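# Free the jammed roller and close the chute gate

## Task

A single roller out of five is stuck crooked in the open gate of the sloped chute. Work it loose, then finish with all five rollers sitting in a row inside the chute, held back by the gate once it is closed.

## Robot and tools

Robot: two UR7e-style arms, left_arm and right_arm, each fitted with a Robotiq 2F-85 two-finger gripper and a wrist camera. Scene frame: origin at table-top height midway between the nominal bases, +z up, +x out over the table, left_arm on the +y side (this is not the image side). Real bases: left_arm at (-0.056, +0.329, +0.021) m, right_arm at (-0.028, -0.344, +0.021) m, both turned only slightly about z. Each arm reports its hand pose, velocities and targets in its own base frame. Fixed cameras and the table use the scene frame. Gripper axes: fingers point along +z, open and close along y, and a block juts about 10 cm toward +x. end_effector_position is the point between the pads when closed; fingertips reach about 19 mm past it closed, 6 mm when fully open.

The shared row (used by execute_actions and move): 18 numbers, each in [-1, 1], always sent for both arms. Order: left dx, dy, dz, rx, ry, rz, gripper position, force_limit, speed, then the same nine for the right arm. dx..rz are an offset, not a pose: a displacement of the gripper from its Hand target as it stood when the action or move began, along that Hand target's own axes. 1.0 equals 0.6 m of travel or 180 degrees of turn; rx, ry, rz form one rotation vector. Sending the same offset twice moves the arm twice. Six zeros re-command an arm to its current Hand target (which can also pull a gripper that settled short back onto it). Gripper numbers are absolute settings, not offsets: position +1 is fully open (85 mm), about -0.8 is pads touching, -1 closes until blocked; force_limit and speed both range -1..+1 (speed roughly 20, 85, 150 mm/s at -1, 0, +1). A 0 is a real command, so to leave a gripper alone resend its last three numbers. New force or speed only applies after a position change of at least 0.01.

execute_actions(actions, cameras): actions is a list of actions; each action is a list of up to 15 rows, one per 1/30 s step, and a short list repeats its last row to fill 15 steps. Every row in an action counts from the action's starting Hand target. Images are returned only for an empty actions list or when cameras names them (["all"], [] or a list of names).

move(target, speed, blend, stop_force, zero, blocking, cameras): target is one 18-number row or a list of up to 15 rows, all offsets from the same starting Hand targets. speed in m/s, 0.002 to 3.6 (default 0.25; turning up to twice that in rad/s), one value or one per target. blend in metres rounds corners in a list. stop_force in N, 3 to 120, ends an arm's path when its wrist sensor feels that much push; not reliable while the gripper rotates, and it cannot be combined with blocking=false. zero (default true) re-zeros before the move. Paths are straight, do not avoid obstacles, lag and overshoot more at speed, and are capped at 10 s. The result adds a move: line such as done, off_target, moving, held or fault, plus limits (paced = pose clipped, held = steps withheld by a check, including the arm-to-arm clearance check). Avoid paths that pass close to an arm's own base; go around it.

wait(seconds 0..10): lets time pass while arms hold. stop: brakes a running move (fingers continue). zoom_image(camera, region [x0,y0,x1,y1] in pixels, at most 504 by 504): enlarges part of the latest image. Cameras: cam_head_left, cam_head_right, cam_high, cam_low, cam_left_wrist, cam_right_wrist, each 672x504. zero_wrist_force(arm): re-zeros that arm's wrist sensor. read_manual: licence text only. finished_scene(scene): ends the current scene, given its number; irreversible, so only call it once the rollers stay lined up behind the closed gate without help.

Results: per arm, end_effector_position (m), quat_wxyz, velocities, Hand target (last commanded pose after clipping; next offsets count from it), joint positions and torques, Wrist force/torque along the gripper axes (a push reads as force from the surface into the arm, plus a line for the peak since last shown), Tool commands, position_measured in counts (3 fully open, about 78 = 60 mm, 130 = 40 mm, 180 = 20 mm, 230 pads together), and object_status: 0 moving, 1 blocked while opening, 2 blocked while closing (a grip), 3 reached target or fully closed. To grip, send -1 and confirm status 2. Joint velocities may read "within noise". MOTOR HOT warns of heating; at 85 C the arm is braked for 30 to 60 s.

Commanded orientation is clipped to 32 degrees from the measured one each step. Arm stiffness is high: pressing even slightly past a firm contact, or a net outside force near 150 N, or joint contact torque at its limit (132 N m for the big joints, 24.6 N m for wrists) stops the arm for 10 s. Avoid: dropping rollers or letting any fall off the table, releasing parts while they move, hard impacts on fixed or heavy parts, gripping hard on something still resting on a support, large forces on the gripper, and any touch or squeeze between the two arms. Move gently and slowly near contact.

Each tool is called after "Call:" as a command line: name --argument value for each argument, lists and objects as JSON in quotes; but a table of rows of numbers goes row by row, as --pt "numbers of a row", without its own name.

## Session

Call:
execute_actions --actions '[]'

Scene clock: 0.00 s.
left_arm: end_effector_position=(+0.4688, -0.2509, +0.3095) position_measured=3 object_status=3 end_effector_quat_wxyz=(-0.143, +0.594, +0.561, +0.558) | right_arm: end_effector_position=(+0.2350, -0.1960, +0.0989) position_measured=3 object_status=3 end_effector_quat_wxyz=(-0.415, +0.053, +0.908, -0.001)
Joint positions: left_arm=[-1.167 -1.29 1.524 -0.794 -0.683 -0.055] | right_arm=[2.976 -1.759 -2.034 -1.773 1.488 -0.011]
Joint velocities: within noise
Joint torques (N m): no reading
Wrist force (N): no reading
Wrist torque (N m): no reading
Wrist force, peak (N): no reading
Hand target: left_arm +0.4688, -0.2509, +0.3095; -0.143, +0.594, +0.561, +0.558 | right_arm +0.2350, -0.1960, +0.0989; -0.415, +0.053, +0.908, -0.001
Tool commands: left_gripper/position=+1.0 left_gripper/force_limit=+1.0 left_gripper/speed=+1.0 right_gripper/position=+1.0 right_gripper/force_limit=+1.0 right_gripper/speed=+1.0

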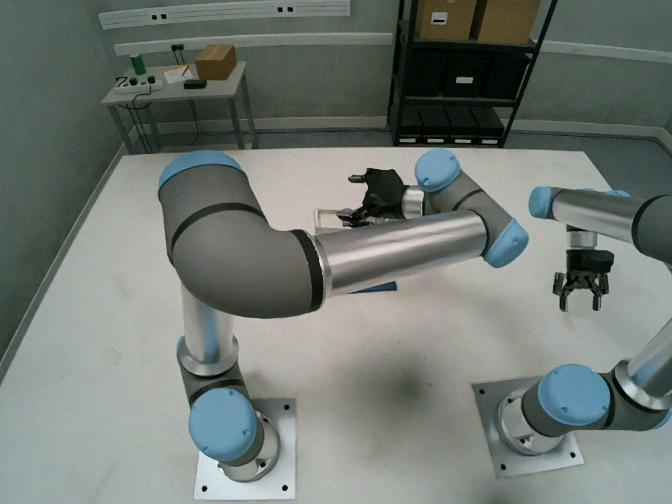

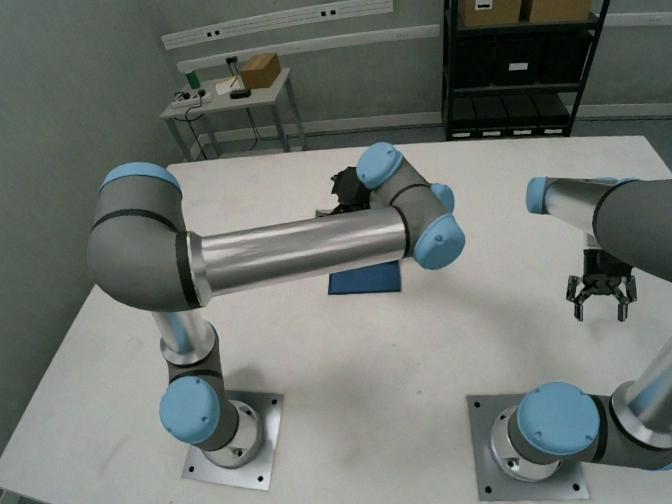

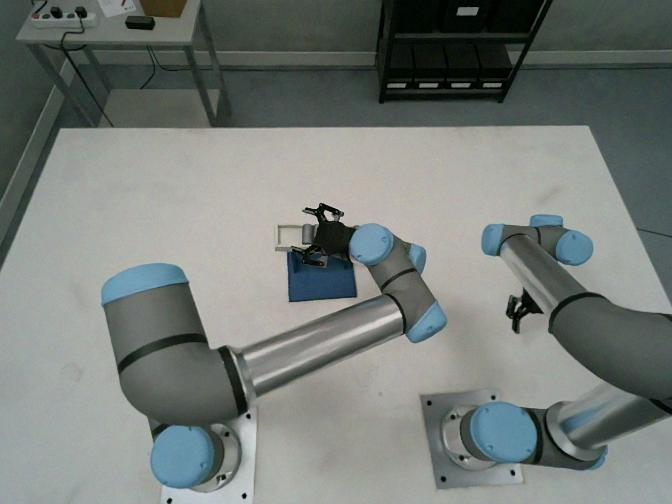

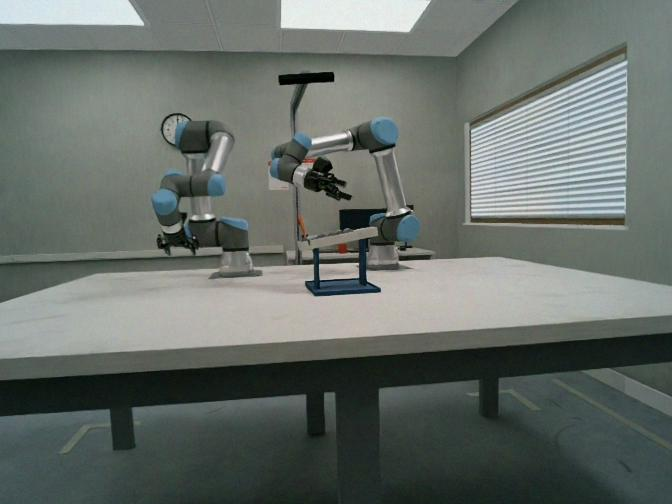

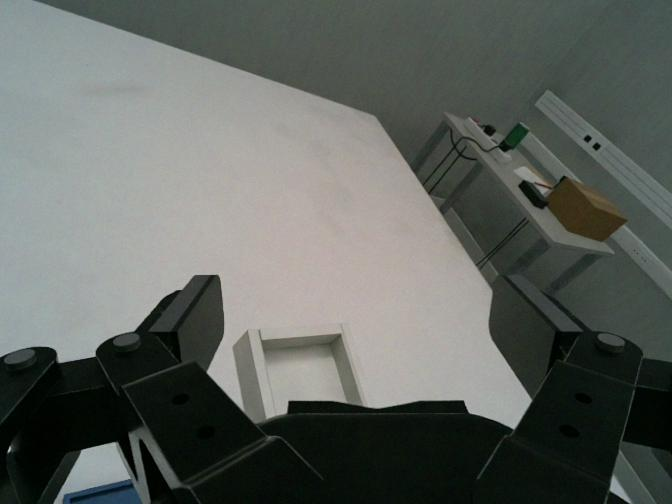

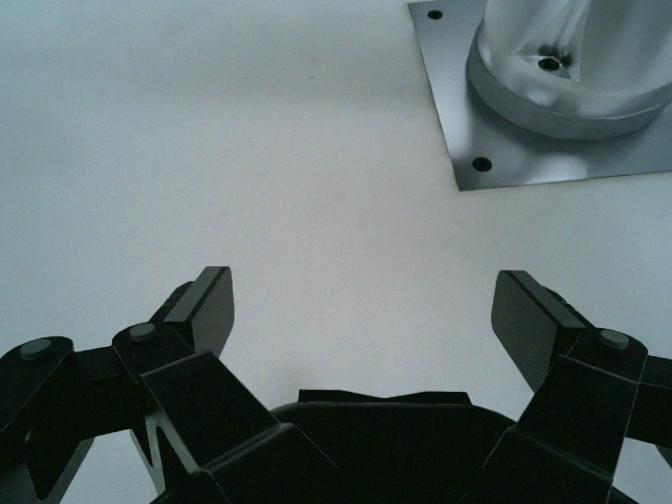

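Call:
move --target '[0.475,-0.363,0.175,0,0,0,1,1,1,0,0,0,0,0,0,1,1,1]' --speed 0.4 --cameras '["all"]'

Scene clock: 20.90 s.
left_arm: end_effector_position=(+0.2693, +0.0489, +0.4092) position_measured=3 object_status=3 end_effector_quat_wxyz=(-0.142, +0.594, +0.561, +0.558) | right_arm: end_effector_position=(+0.2350, -0.1960, +0.0989) position_measured=3 object_status=3 end_effector_quat_wxyz=(-0.415, +0.053, +0.908, -0.001)
Joint positions: left_arm=[-1.529 -2.23 2.002 -0.182 -1.005 -0.279] | right_arm=[2.976 -1.759 -2.034 -1.773 1.488 -0.011]
Joint torques (N m): left_arm=[-9.37 -0.9 -15.22 2.49 -0.99 0.86] | right_arm=[-0.59 27.6 20.64 0.06 0.12 0.04]
Wrist force (N): left_arm=[0.0 0.1 0.1] | right_arm=[-0.2 0.2 0.0]
Wrist torque (N m): left_arm=[0.02 0.01 -0.11] | right_arm=[0.03 0.03 0.00]
Wrist force, peak (N): left_arm=[-2.7 2.4 -0.6] | right_arm=[-0.4 0.2 -0.1]
Hand target: left_arm +0.2692, +0.0490, +0.4091; -0.143, +0.594, +0.561, +0.558 | right_arm +0.2350, -0.1960, +0.0989; -0.415, +0.053, +0.908, -0.001
Off the commanded pose: left_arm 0.000 m, 0 deg | right_arm 0.000 m, 0 deg.
move: done
camera_calibration:
cam_left_wrist: T_world_to_cam=[[0.834787, -0.317073, 0.450106, -0.384399], [0.0803151, -0.738648, -0.66929, 0.306502], [0.544683, 0.594865, -0.591148, 0.192296], [0, 0, 0, 1]] pos_world=[0.191534, -0.00987614, 0.491834]

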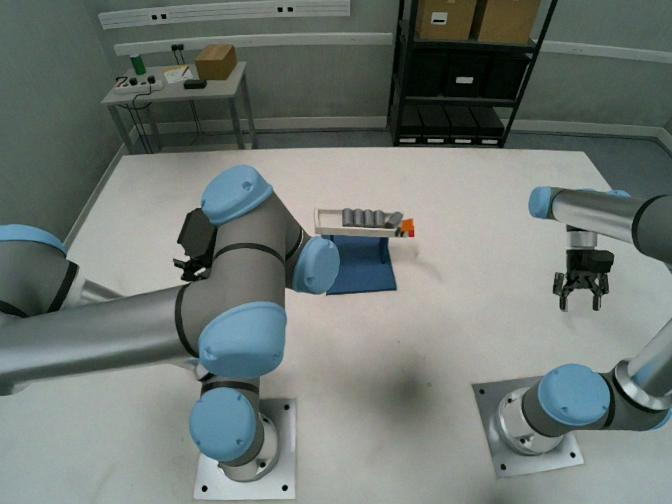

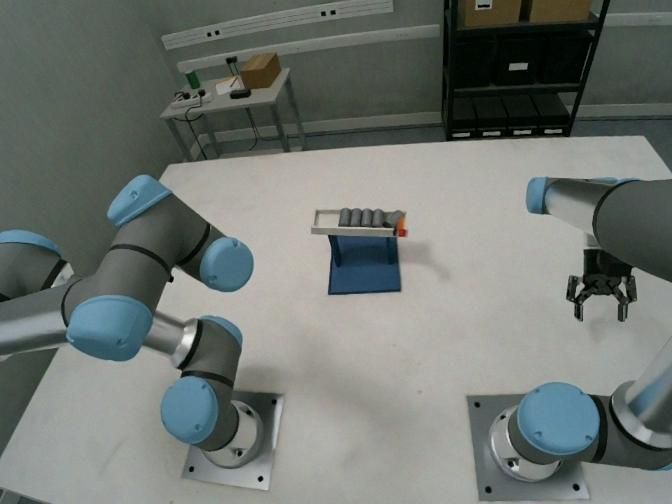

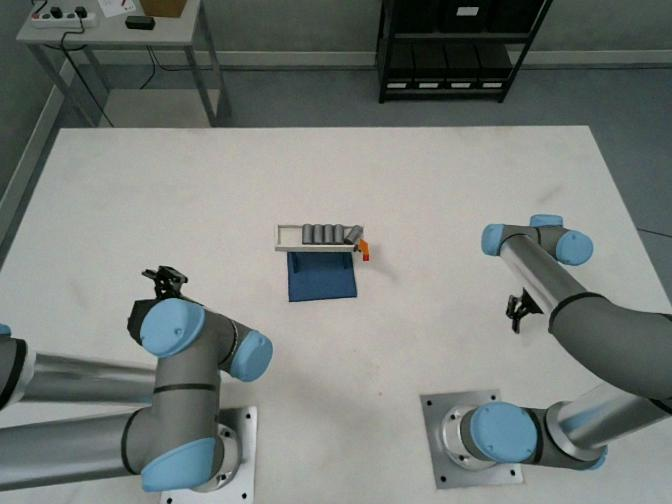

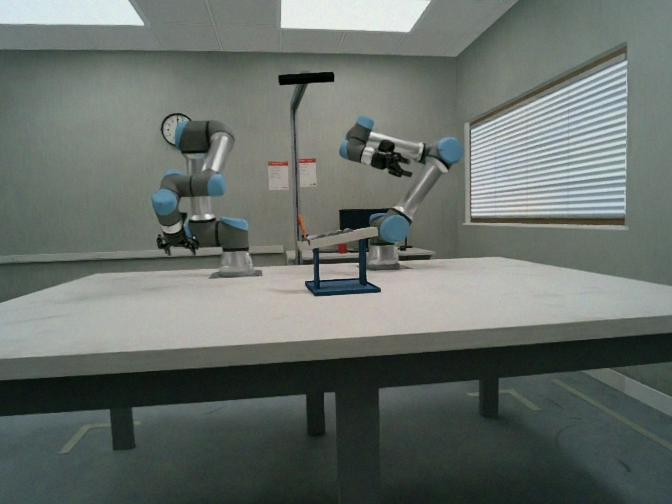

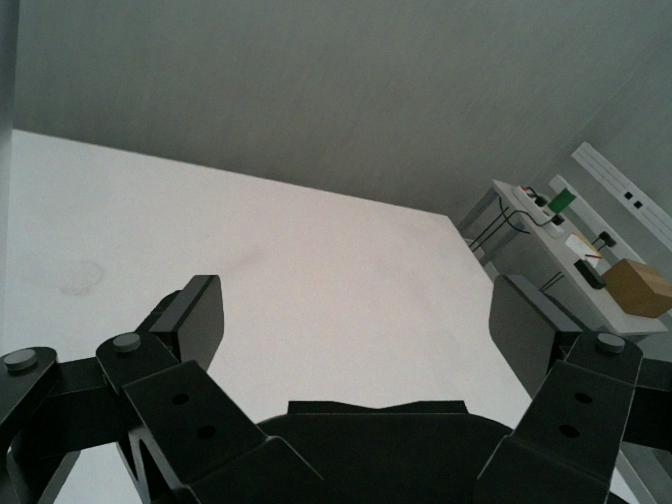

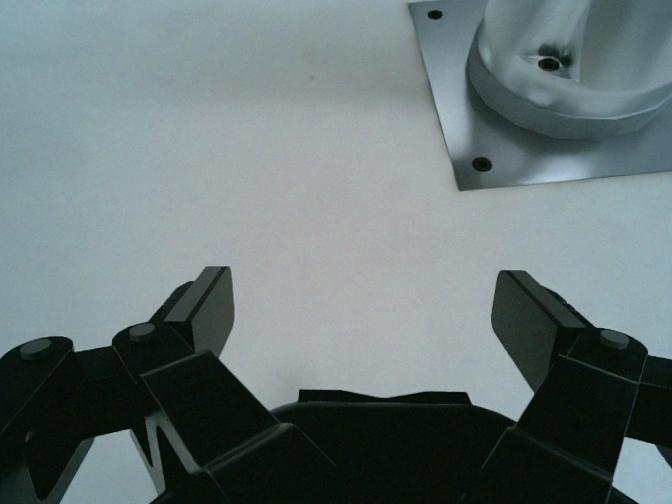

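Call:
zoom_image --camera "cam_high" --region '[260, 205, 400, 310]'

Call:
zoom_image --camera "cam_head_left" --region '[300, 190, 440, 295]'

Call:
zoom_image --camera "cam_low" --region '[270, 205, 410, 310]'

Call:
zoom_image --camera "cam_head_right" --region '[300, 190, 440, 295]'

Scaled by 3.600 from the camera's 672x504 image, which has a finer 960x720 frame.

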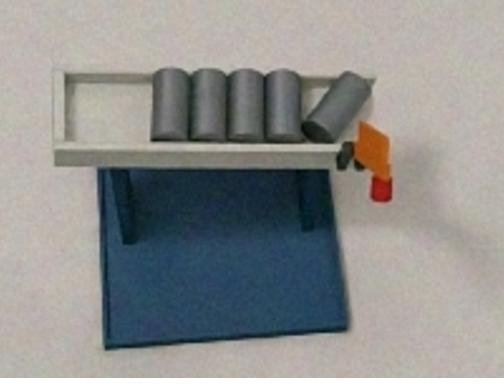

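Scaled by 3.600 from the camera's 672x504 image, which has a finer 960x720 frame.

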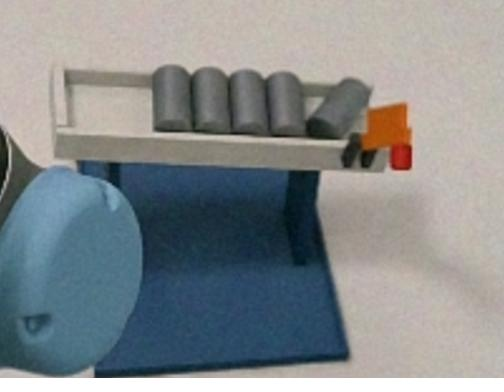

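Scaled by 3.600 from the camera's 672x504 image, which has a finer 960x720 frame.

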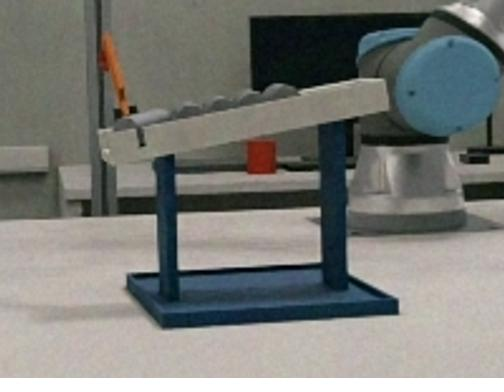

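Scaled by 3.600 from the camera's 672x504 image, which has a finer 960x720 frame.

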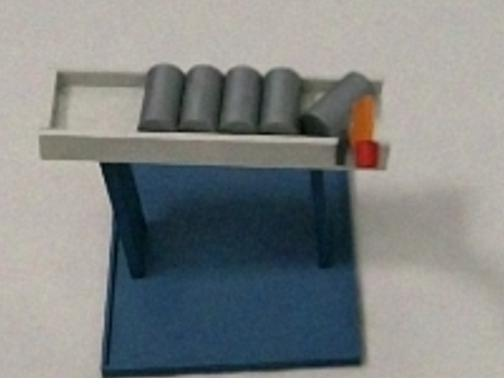

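Call:
move --target '[0,0,0,0,0,0,1,1,1,0.087,0.743,-0.483,0,-0.272,0,1,1,1]' --speed 0.5 --cameras '["all"]'

Call:
zoom_image --camera "cam_right_wrist" --region '[150, 0, 550, 300]'

Scene clock: 50.53 s.
left_arm: end_effector_position=(+0.2692, +0.0490, +0.4091) position_measured=3 object_status=3 end_effector_quat_wxyz=(-0.143, +0.594, +0.561, +0.558) | right_arm: end_effector_position=(+0.4621, +0.2400, +0.3076) position_measured=3 object_status=3 end_effector_quat_wxyz=(-0.002, +0.048, +0.999, -0.023)
Joint positions: left_arm=[-1.529 -2.23 2.003 -0.181 -1.005 -0.279] | right_arm=[3.895 -1.615 -1.575 -1.557 1.541 0.849]
Joint torques (N m): left_arm=[-7.33 -0.94 -11.45 2.31 -1.21 -2.03] | right_arm=[9.16 25.29 35.9 3.56 0.51 0.85]
Wrist force (N): left_arm=[-0.1 0.1 0.0] | right_arm=[0.7 0.2 0.8]
Wrist torque (N m): left_arm=[0.03 0.02 -0.11] | right_arm=[0.00 -0.09 0.17]
Wrist force, peak (N): left_arm=[-0.1 0.8 0.0] | right_arm=[-1.2 -2.8 1.9]
Hand target: left_arm +0.2692, +0.0490, +0.4091; -0.143, +0.594, +0.561, +0.558 | right_arm +0.4621, +0.2402, +0.3077; -0.001, +0.048, +0.999, -0.023
Off the commanded pose: left_arm 0.000 m, 0 deg | right_arm 0.000 m, 0 deg.
move: done
camera_calibration:
cam_left_wrist: T_world_to_cam=[[0.834842, -0.317007, 0.45005, -0.384253], [0.080442, -0.738517, -0.669419, 0.306483], [0.54458, 0.595062, -0.591045, 0.192263], [0, 0, 0, 1]] pos_world=[0.191434, -0.00987569, 0.491734]
cam_right_wrist: T_world_to_cam=[[0.0833672, 0.994907, -0.0566574, -0.252649], [0.936922, -0.0588877, 0.344541, -0.509625], [0.33945, -0.081807, -0.93706, 0.283754], [0, 0, 0, 1]] pos_world=[0.402221, 0.244565, 0.427167]

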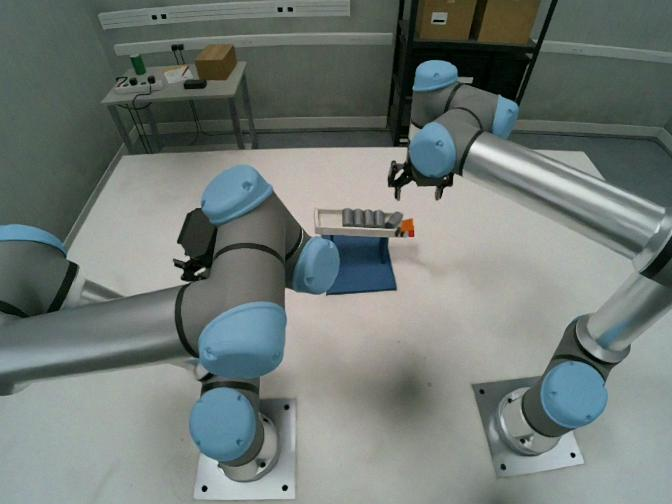

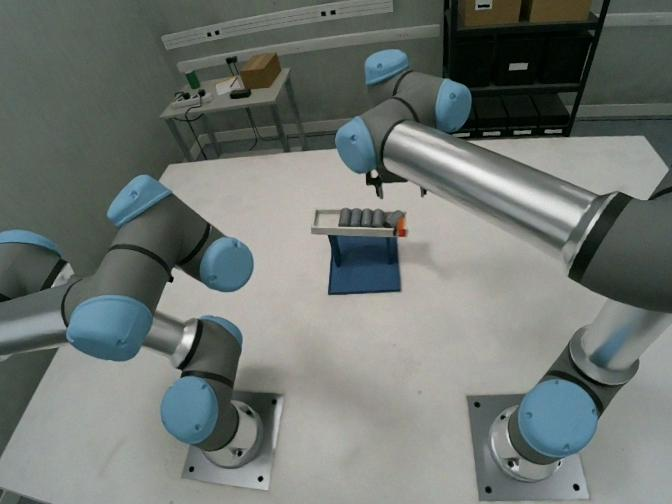

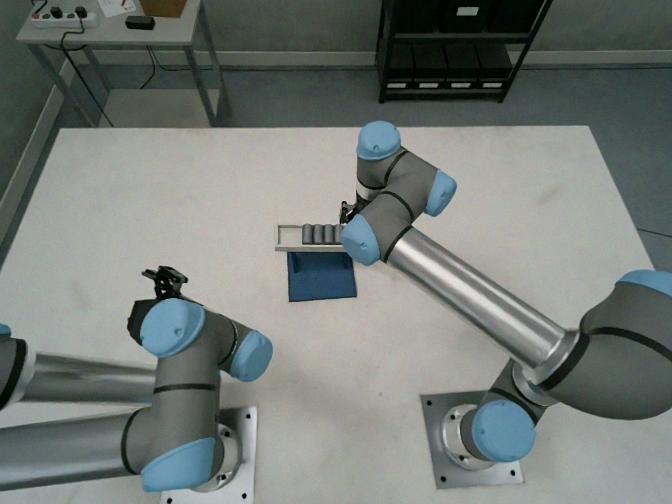

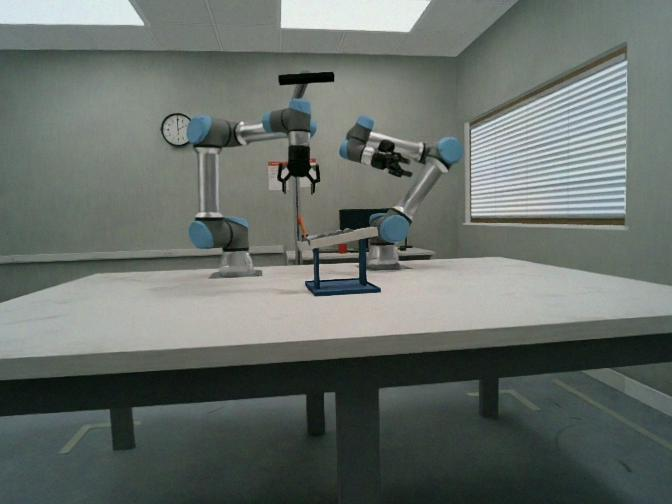

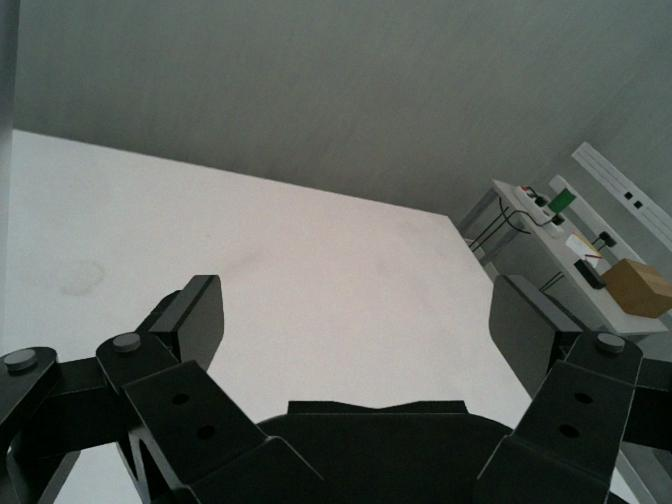

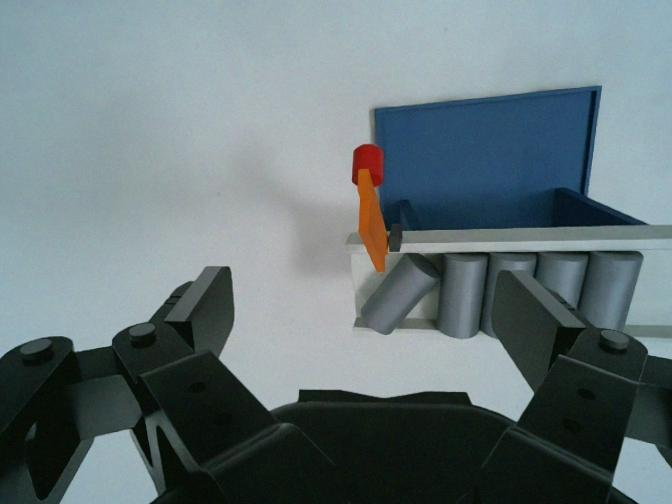

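Scaled by 1.260 from the camera's 672x504 image, which has a finer 960x720 frame.

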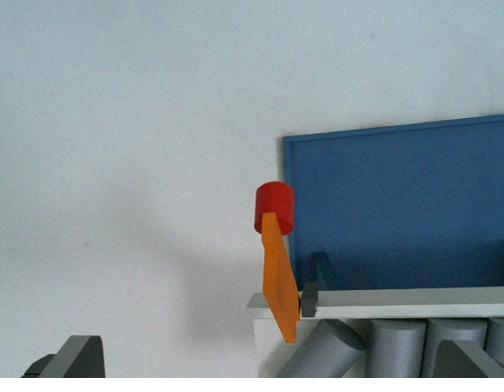

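Call:
move --pt "0 0 0 0 0 0 1 1 1 0.074 -0.25 0 0 0 0 -1 1 0" --pt "0 0 0 0 0 0 1 1 1 0.074 -0.25 0.157 -0.386 0.402 0.368 -1 1 0" --speed 0.5 --blend '[0.03,0]' --cameras '["cam_high","cam_head_left"]'

Scene clock: 145.03 s.
left_arm: end_effector_position=(+0.2692, +0.0490, +0.4091) position_measured=3 object_status=3 end_effector_quat_wxyz=(-0.143, +0.594, +0.561, +0.558) | right_arm: end_effector_position=(+0.4039, +0.0925, +0.2620) position_measured=232 object_status=3 end_effector_quat_wxyz=(-0.313, +0.355, +0.822, +0.318)
Joint positions: left_arm=[-1.529 -2.23 2.003 -0.181 -1.005 -0.279] | right_arm=[3.214 -1.591 -1.901 -1.592 2.439 0.714]
Joint torques (N m): left_arm=[-7.23 -0.52 -11.24 2.33 -1.03 -1.94] | right_arm=[10.41 34.21 39.47 4.13 2.11 0.24]
Wrist force (N): left_arm=[-0.3 0.3 -0.3] | right_arm=[-0.6 -0.4 -0.2]
Wrist torque (N m): left_arm=[0.04 0.05 -0.10] | right_arm=[-0.04 0.07 -0.28]
Wrist force, peak (N): left_arm=[-0.5 0.7 0.4] | right_arm=[-6.1 -3.6 3.1]
Hand target: left_arm +0.2692, +0.0490, +0.4091; -0.143, +0.594, +0.561, +0.558 | right_arm +0.4039, +0.0925, +0.2621; -0.313, +0.355, +0.822, +0.318 (not the last commanded pose)
Off the commanded pose: left_arm 0.000 m, 0 deg | right_arm 0.042 m, 53 deg.
move: held (right_arm; a check stopped the path); path passed 1 of 2 targets; limits=held
pose unreachable (right arm): on one or more control steps of this call, first in action 0 (counted from 0), this arm could not follow its commanded pose, so it was not sent that pose on those steps. It may still have moved: this result reports where it is.
cause: moving toward the commanded pose would bring two parts of the arm too close to each other (its gripper and another part of the arm, with joints 4 (wrist 1) to 6 (wrist 3) between them, 6 mm apart when it was first held).
Images, in order (width x height): cam_head_left 672x504, cam_high 672x504.

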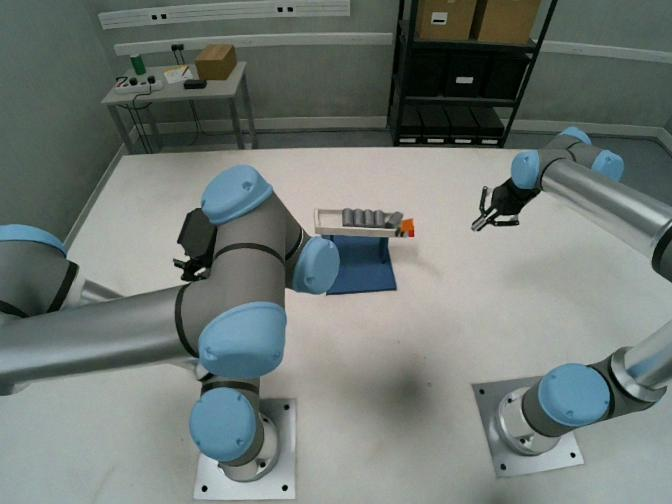

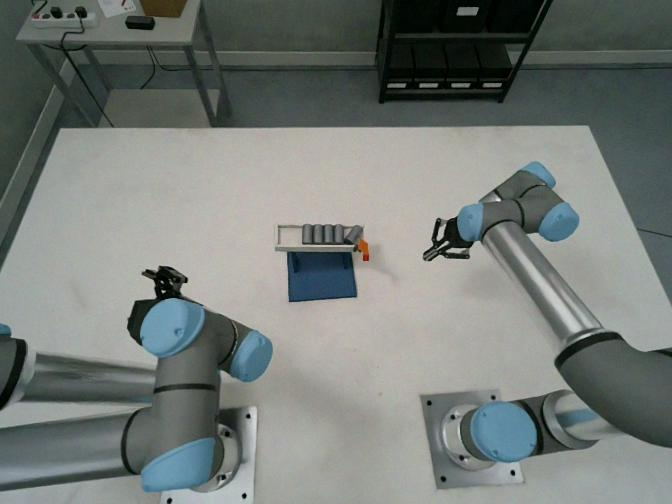

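Call:
move --target '[-0.595,0.463,-0.183,0.195,-0.339,-0.009,-0.56,1,0,0,0,0,0,0,0,-1,1,0]' --speed 0.5 --cameras '["cam_left_wrist","cam_high","cam_low","cam_right_wrist"]'

Call:
zoom_image --camera "cam_right_wrist" --region '[180, 0, 580, 300]'

Scene clock: 166.33 s.
left_arm: end_effector_position=(+0.5342, -0.3109, +0.2793) position_measured=200 object_status=3 end_effector_quat_wxyz=(+0.001, +0.716, +0.698, +0.000) | right_arm: end_effector_position=(+0.4039, +0.0925, +0.2621) position_measured=232 object_status=3 end_effector_quat_wxyz=(-0.313, +0.355, +0.822, +0.318)
Joint positions: left_arm=[-0.745 -1.302 1.394 -1.664 -1.57 0.851] | right_arm=[3.215 -1.59 -1.901 -1.592 2.439 0.714]
Joint torques (N m): left_arm=[-0.35 -27.3 -31.39 -4.7 -1.66 -2.09] | right_arm=[10 35.04 39.18 4.14 3.99 -0.15]
Wrist force (N): left_arm=[3.0 2.7 2.6] | right_arm=[-0.5 -0.4 0.1]
Wrist torque (N m): left_arm=[0.27 -0.15 -0.02] | right_arm=[-0.05 0.06 -0.28]
Wrist force, peak (N): left_arm=[1.4 4.8 3.6] | right_arm=[-0.7 -0.8 0.0]
Hand target: left_arm +0.5342, -0.3110, +0.2793; +0.001, +0.716, +0.698, +0.000 | right_arm +0.4039, +0.0925, +0.2621; -0.313, +0.355, +0.822, +0.318
Off the commanded pose: left_arm 0.000 m, 0 deg | right_arm 0.000 m, 0 deg.
move: done
camera_calibration:
cam_left_wrist: T_world_to_cam=[[0.999517, -0.0272233, -0.0149661, -0.529126], [-0.0209192, -0.945962, 0.323602, -0.355113], [-0.0229669, -0.323133, -0.946075, 0.302185], [0, 0, 0, 1]] pos_world=[0.528382, -0.252682, 0.392886]
cam_right_wrist: T_world_to_cam=[[0.771919, 0.559222, 0.302344, -0.435443], [0.630107, -0.609972, -0.48052, -0.0570428], [-0.0842959, 0.561432, -0.823218, 0.330562], [0, 0, 0, 1]] pos_world=[0.399935, 0.0231265, 0.376368]
Images, in order (width x height): cam_high 672x504, cam_low 672x504, cam_left_wrist 672x504, cam_right_wrist 672x504.

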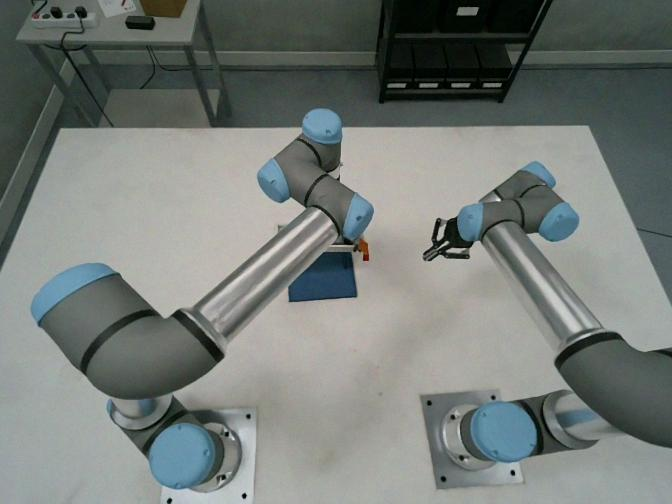

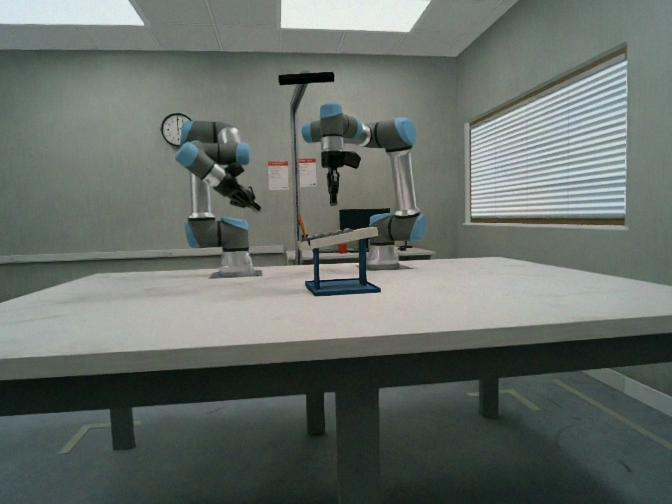

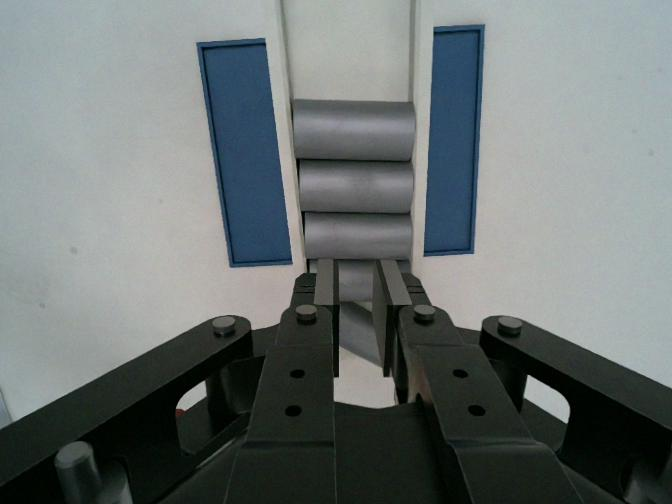

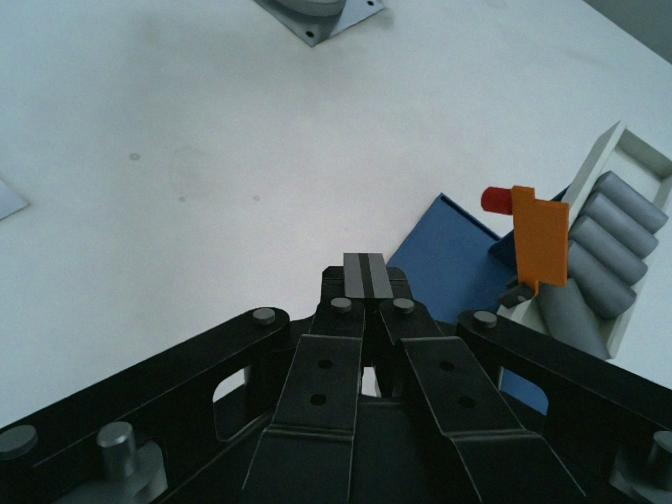

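Scaled by 1.260 from the camera's 672x504 image, which has a finer 960x720 frame.

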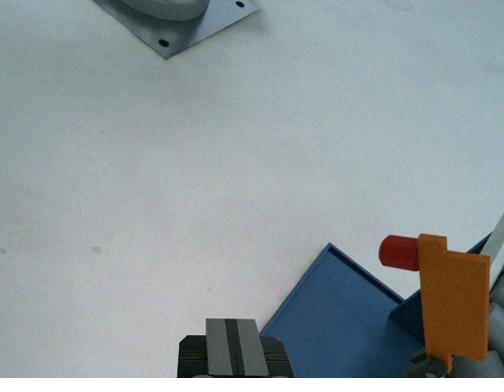

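Call:
move --pt "-0.218 0.024 0.033 0.0556 0 0 -0.8 1 0 0 0 0 0 0 0 -1 1 0" --pt "-0.218 0.024 0.13 0.0556 0 0 -0.8 1 0 0 0 0 0 0 0 -1 1 0" --speed '[0.2,0.1]' --cameras '["cam_left_wrist","cam_high","cam_low","cam_right_wrist","cam_head_left"]'

Call:
zoom_image --camera "cam_right_wrist" --region '[380, 80, 672, 400]'

Call:
zoom_image --camera "cam_low" --region '[270, 150, 410, 300]'

Scene clock: 209.83 s.
left_arm: end_effector_position=(+0.5455, -0.4422, +0.2013) position_measured=229 object_status=3 end_effector_quat_wxyz=(-0.062, +0.713, +0.696, -0.061) | right_arm: end_effector_position=(+0.4039, +0.0925, +0.2621) position_measured=232 object_status=3 end_effector_quat_wxyz=(-0.313, +0.355, +0.822, +0.318)
Joint positions: left_arm=[-0.826 -0.978 1.102 -1.574 -1.696 0.777] | right_arm=[3.215 -1.59 -1.901 -1.592 2.439 0.714]
Joint torques (N m): left_arm=[6.21 -54.42 -35.35 -2.11 -1.31 -0.27] | right_arm=[10.43 34.52 39.37 4.1 4.04 -0.08]
Wrist force (N): left_arm=[3.0 3.1 2.3] | right_arm=[-0.5 -0.6 0.0]
Wrist torque (N m): left_arm=[0.27 -0.14 -0.06] | right_arm=[-0.09 0.05 -0.28]
Wrist force, peak (N): left_arm=[6.0 1.9 2.3] | right_arm=[-0.7 -0.8 0.1]
Hand target: left_arm +0.5455, -0.4422, +0.2014; -0.062, +0.713, +0.696, -0.061 | right_arm +0.4039, +0.0925, +0.2621; -0.313, +0.355, +0.822, +0.318
Off the commanded pose: left_arm 0.000 m, 0 deg | right_arm 0.000 m, 0 deg.
move: done
camera_calibration:
cam_left_wrist: T_world_to_cam=[[0.981652, -0.0270246, -0.188755, -0.500338], [0.0351553, -0.947285, 0.318457, -0.484041], [-0.187411, -0.31925, -0.928955, 0.274296], [0, 0, 0, 1]] pos_world=[0.55958, -0.384477, 0.314514]
cam_right_wrist: T_world_to_cam=[[0.771919, 0.559222, 0.302344, -0.435443], [0.630107, -0.609972, -0.48052, -0.0570428], [-0.0842959, 0.561432, -0.823218, 0.330562], [0, 0, 0, 1]] pos_world=[0.399935, 0.0231265, 0.376368]
Images, in order (width x height): cam_head_left 672x504, cam_high 672x504, cam_low 672x504, cam_left_wrist 672x504, cam_right_wrist 672x504.

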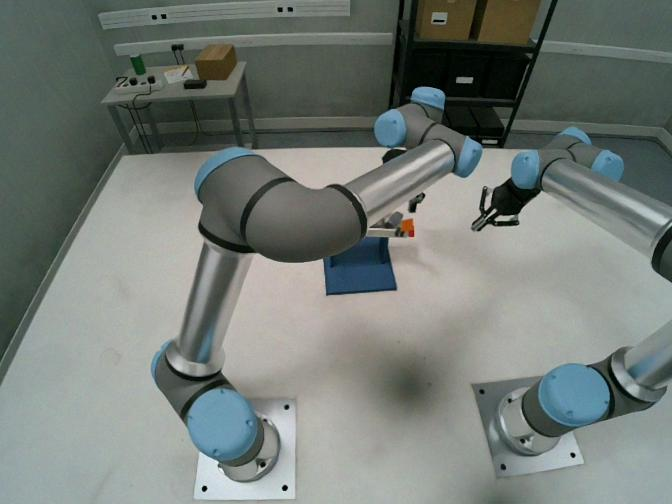

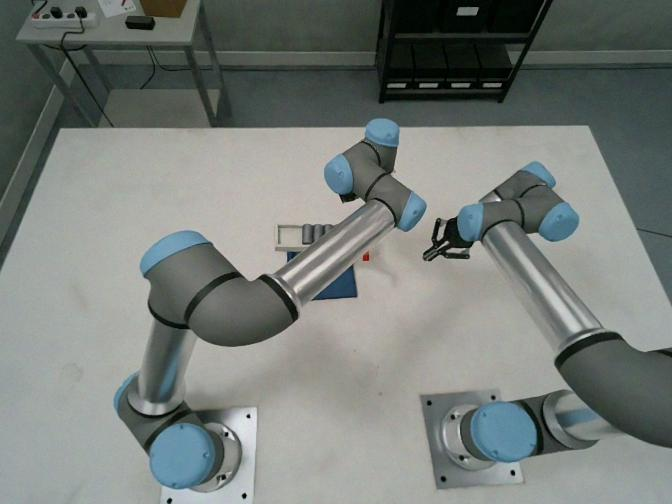

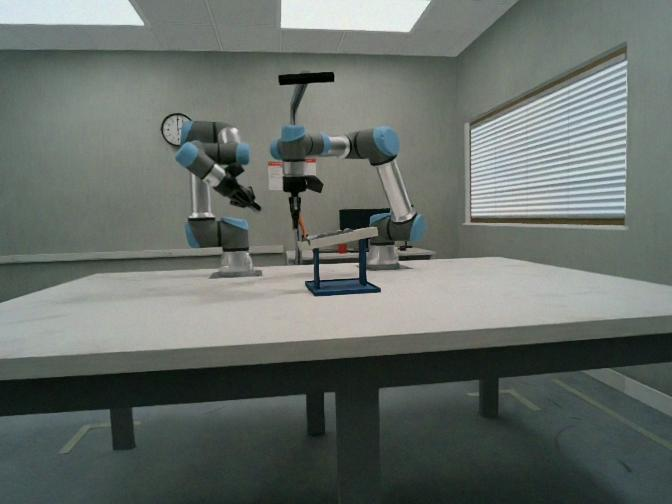

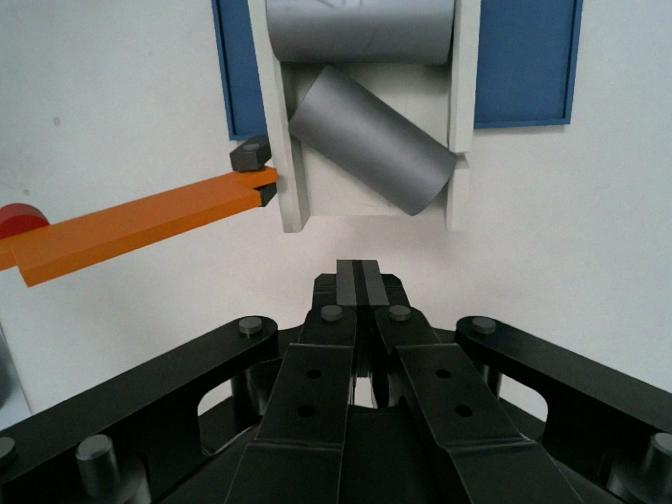

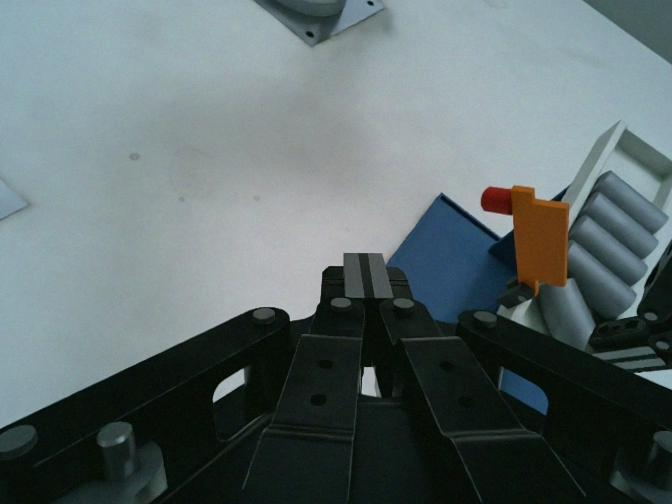

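Scaled by 1.575 from the camera's 672x504 image, which has a finer 960x720 frame.

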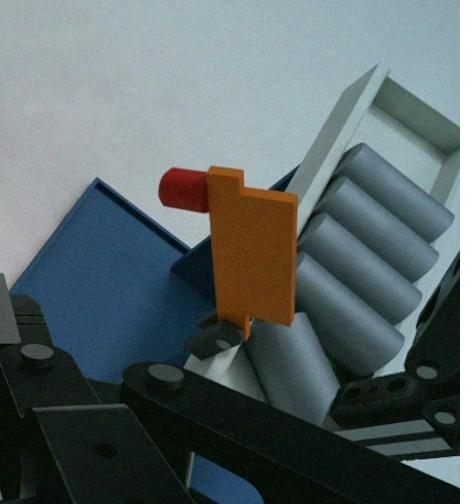

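Scaled by 3.360 from the camera's 672x504 image, which has a finer 960x720 frame.

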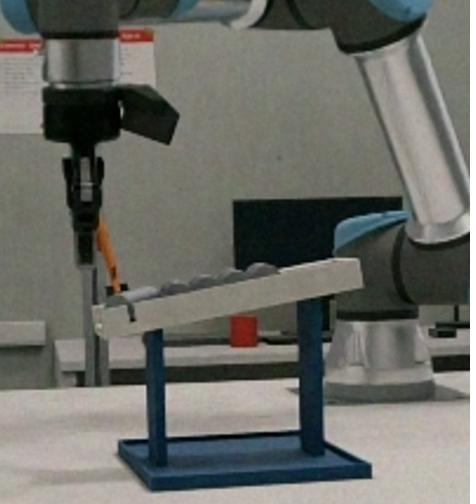

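Call:
move --pt "-0.02 0.0066 -0.001 0 0 0 -0.8 1 0 0 0 0 0 0 0 -1 1 0" --pt "-0.02 0.0233 0.094 0 0 0 -0.8 1 0 0 0 0 0 0 0 -1 1 0" --pt "0.05 0.021 0.082 0 0 0 -0.8 1 0 0 0 0 0 0 0 -1 1 0" --speed '[0.1,0.08,0.03]' --stop_force 20 --cameras '["cam_left_wrist","cam_low","cam_right_wrist"]'

Call:
zoom_image --camera "cam_low" --region '[270, 150, 410, 300]'

Scene clock: 236.13 s.
left_arm: end_effector_position=(+0.5497, -0.4332, +0.1471) position_measured=229 object_status=3 end_effector_quat_wxyz=(-0.062, +0.713, +0.696, -0.061) | right_arm: end_effector_position=(+0.4039, +0.0925, +0.2621) position_measured=232 object_status=3 end_effector_quat_wxyz=(-0.313, +0.355, +0.822, +0.318)
Joint positions: left_arm=[-0.813 -0.957 1.209 -1.7 -1.694 0.79] | right_arm=[3.215 -1.59 -1.901 -1.592 2.439 0.714]
Joint torques (N m): left_arm=[13.66 -48.5 -28.5 -0.39 6 -1.87] | right_arm=[9.58 34.44 38.41 4.02 3.99 -0.08]
Wrist force (N): left_arm=[-12.2 -8.2 0.6] | right_arm=[-0.5 -0.4 0.0]
Wrist torque (N m): left_arm=[0.31 -0.01 -0.08] | right_arm=[-0.05 0.06 -0.28]
Wrist force, peak (N): left_arm=[-29.5 -11.5 5.2] | right_arm=[-0.7 -0.9 0.0]
Hand target: left_arm +0.5497, -0.4332, +0.1472; -0.062, +0.713, +0.696, -0.061 (not the last commanded pose) | right_arm +0.4039, +0.0925, +0.2621; -0.313, +0.355, +0.822, +0.318
Off the commanded pose: left_arm 0.021 m, 0 deg | right_arm 0.000 m, 0 deg.
move: contact (left_arm); path passed 2 of 3 targets
camera_calibration:
cam_left_wrist: T_world_to_cam=[[0.981691, -0.0269961, -0.188556, -0.514511], [0.0351548, -0.947222, 0.318646, -0.458428], [-0.187206, -0.31944, -0.92893, 0.227414], [0, 0, 0, 1]] pos_world=[0.563781, -0.375477, 0.260314]
cam_right_wrist: T_world_to_cam=[[0.771919, 0.559222, 0.302344, -0.435443], [0.630107, -0.609972, -0.48052, -0.0570428], [-0.0842959, 0.561432, -0.823218, 0.330562], [0, 0, 0, 1]] pos_world=[0.399935, 0.0231265, 0.376368]
Images, in order (width x height): cam_low 672x504, cam_left_wrist 672x504, cam_right_wrist 672x504.

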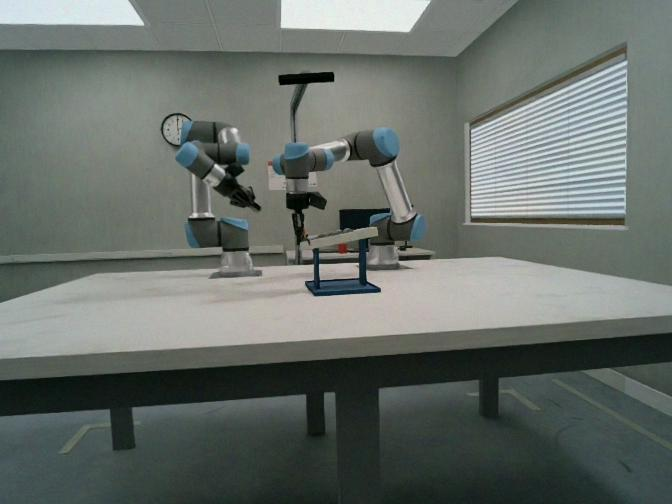

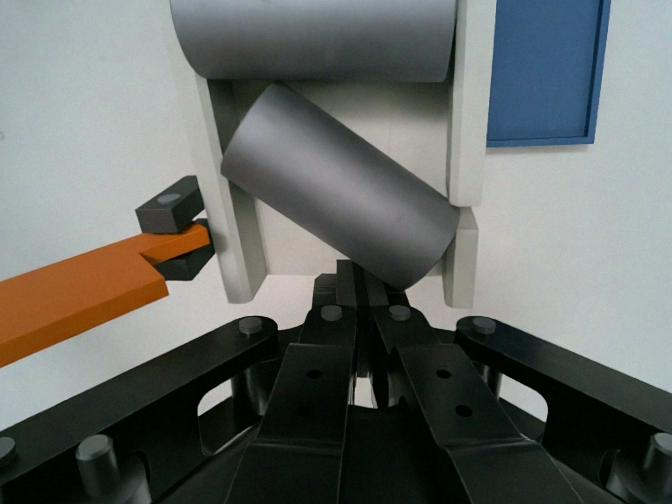

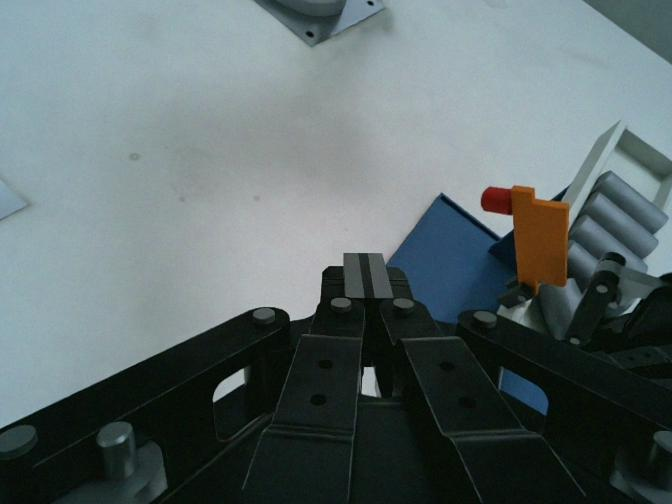

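Scaled by 3.360 from the camera's 672x504 image, which has a finer 960x720 frame.

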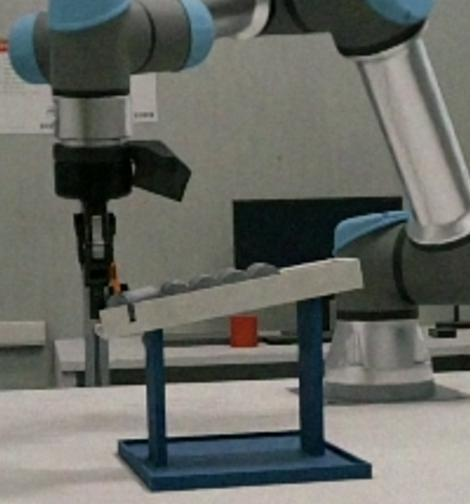

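Call:
move --pt "-0.033 0 0 0 0 0 -0.8 1 0 0 0 0 0 0 0 -1 1 0" --pt "-0.033 -0.035 -0.197 0 0 0 -0.8 1 0 0 0 0 0 0 0 -1 1 0" --pt "0.059 -0.0525 -0.216 0 0 0.687 -0.8 1 0 0 0 0 0 0 0 -1 1 0" --pt "0.059 -0.0525 -0.216 0 0 0.687 -0.127 1 0 0 0 0 0 0 0 -1 1 0" --speed '[0.05,0.15,0.5,0.2]' --cameras '["cam_left_wrist","cam_low","cam_right_wrist"]'

Scene clock: 294.10 s.
left_arm: end_effector_position=(+0.5419, -0.3974, +0.2802) position_measured=145 object_status=0 end_effector_quat_wxyz=(+0.025, +0.950, -0.300, -0.083) | right_arm: end_effector_position=(+0.4039, +0.0925, +0.2621) position_measured=232 object_status=3 end_effector_quat_wxyz=(-0.313, +0.355, +0.822, +0.318)
Joint positions: left_arm=[-0.786 -1.067 1.039 -1.417 -1.691 2.975] | right_arm=[3.215 -1.59 -1.901 -1.592 2.439 0.714]
Joint torques (N m): left_arm=[-7.05 -36.49 -39.09 -0.68 -1.55 2.39] | right_arm=[10.43 34.03 38.44 4.05 4.01 -0.12]
Wrist force (N): left_arm=[3.8 2.5 2.6] | right_arm=[-0.6 -0.5 0.0]
Wrist torque (N m): left_arm=[0.26 -0.24 0.02] | right_arm=[-0.06 0.07 -0.28]
Wrist force, peak (N): left_arm=[-12.4 -8.3 0.8] | right_arm=[-0.7 -0.8 0.1]
Hand target: left_arm +0.5419, -0.3975, +0.2802; +0.025, +0.950, -0.300, -0.083 | right_arm +0.4039, +0.0925, +0.2621; -0.313, +0.355, +0.822, +0.318
Off the commanded pose: left_arm 0.000 m, 0 deg | right_arm 0.000 m, 0 deg.
move: done
camera_calibration:
cam_left_wrist: T_world_to_cam=[[-0.571191, -0.81685, 0.080607, -0.0286331], [-0.708631, 0.540298, 0.453785, 0.489727], [-0.414226, 0.202077, -0.887458, 0.67966], [0, 0, 0, 1]] pos_world=[0.612213, -0.425331, 0.383247]
cam_right_wrist: T_world_to_cam=[[0.771919, 0.559222, 0.302344, -0.435443], [0.630107, -0.609972, -0.48052, -0.0570428], [-0.0842959, 0.561432, -0.823218, 0.330562], [0, 0, 0, 1]] pos_world=[0.399935, 0.0231265, 0.376368]
Images, in order (width x height): cam_low 672x504, cam_left_wrist 672x504, cam_right_wrist 672x504.

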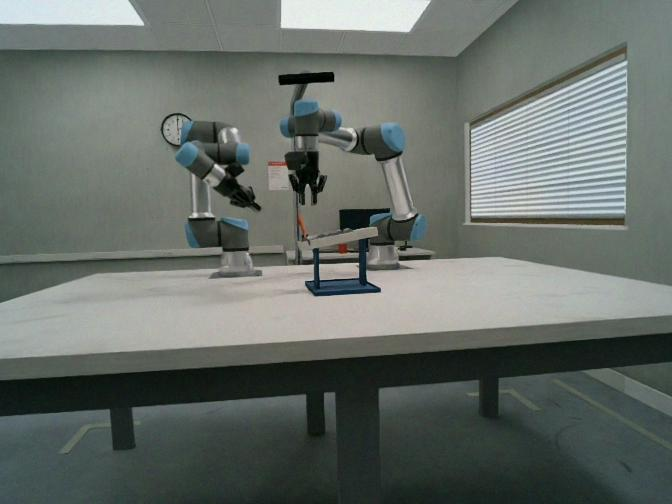

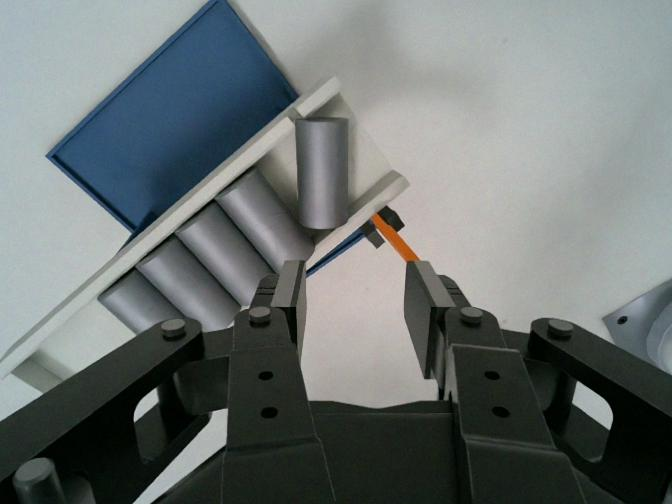

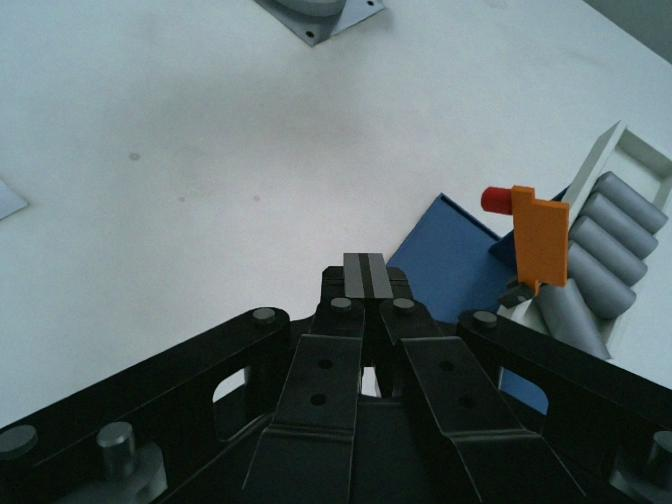

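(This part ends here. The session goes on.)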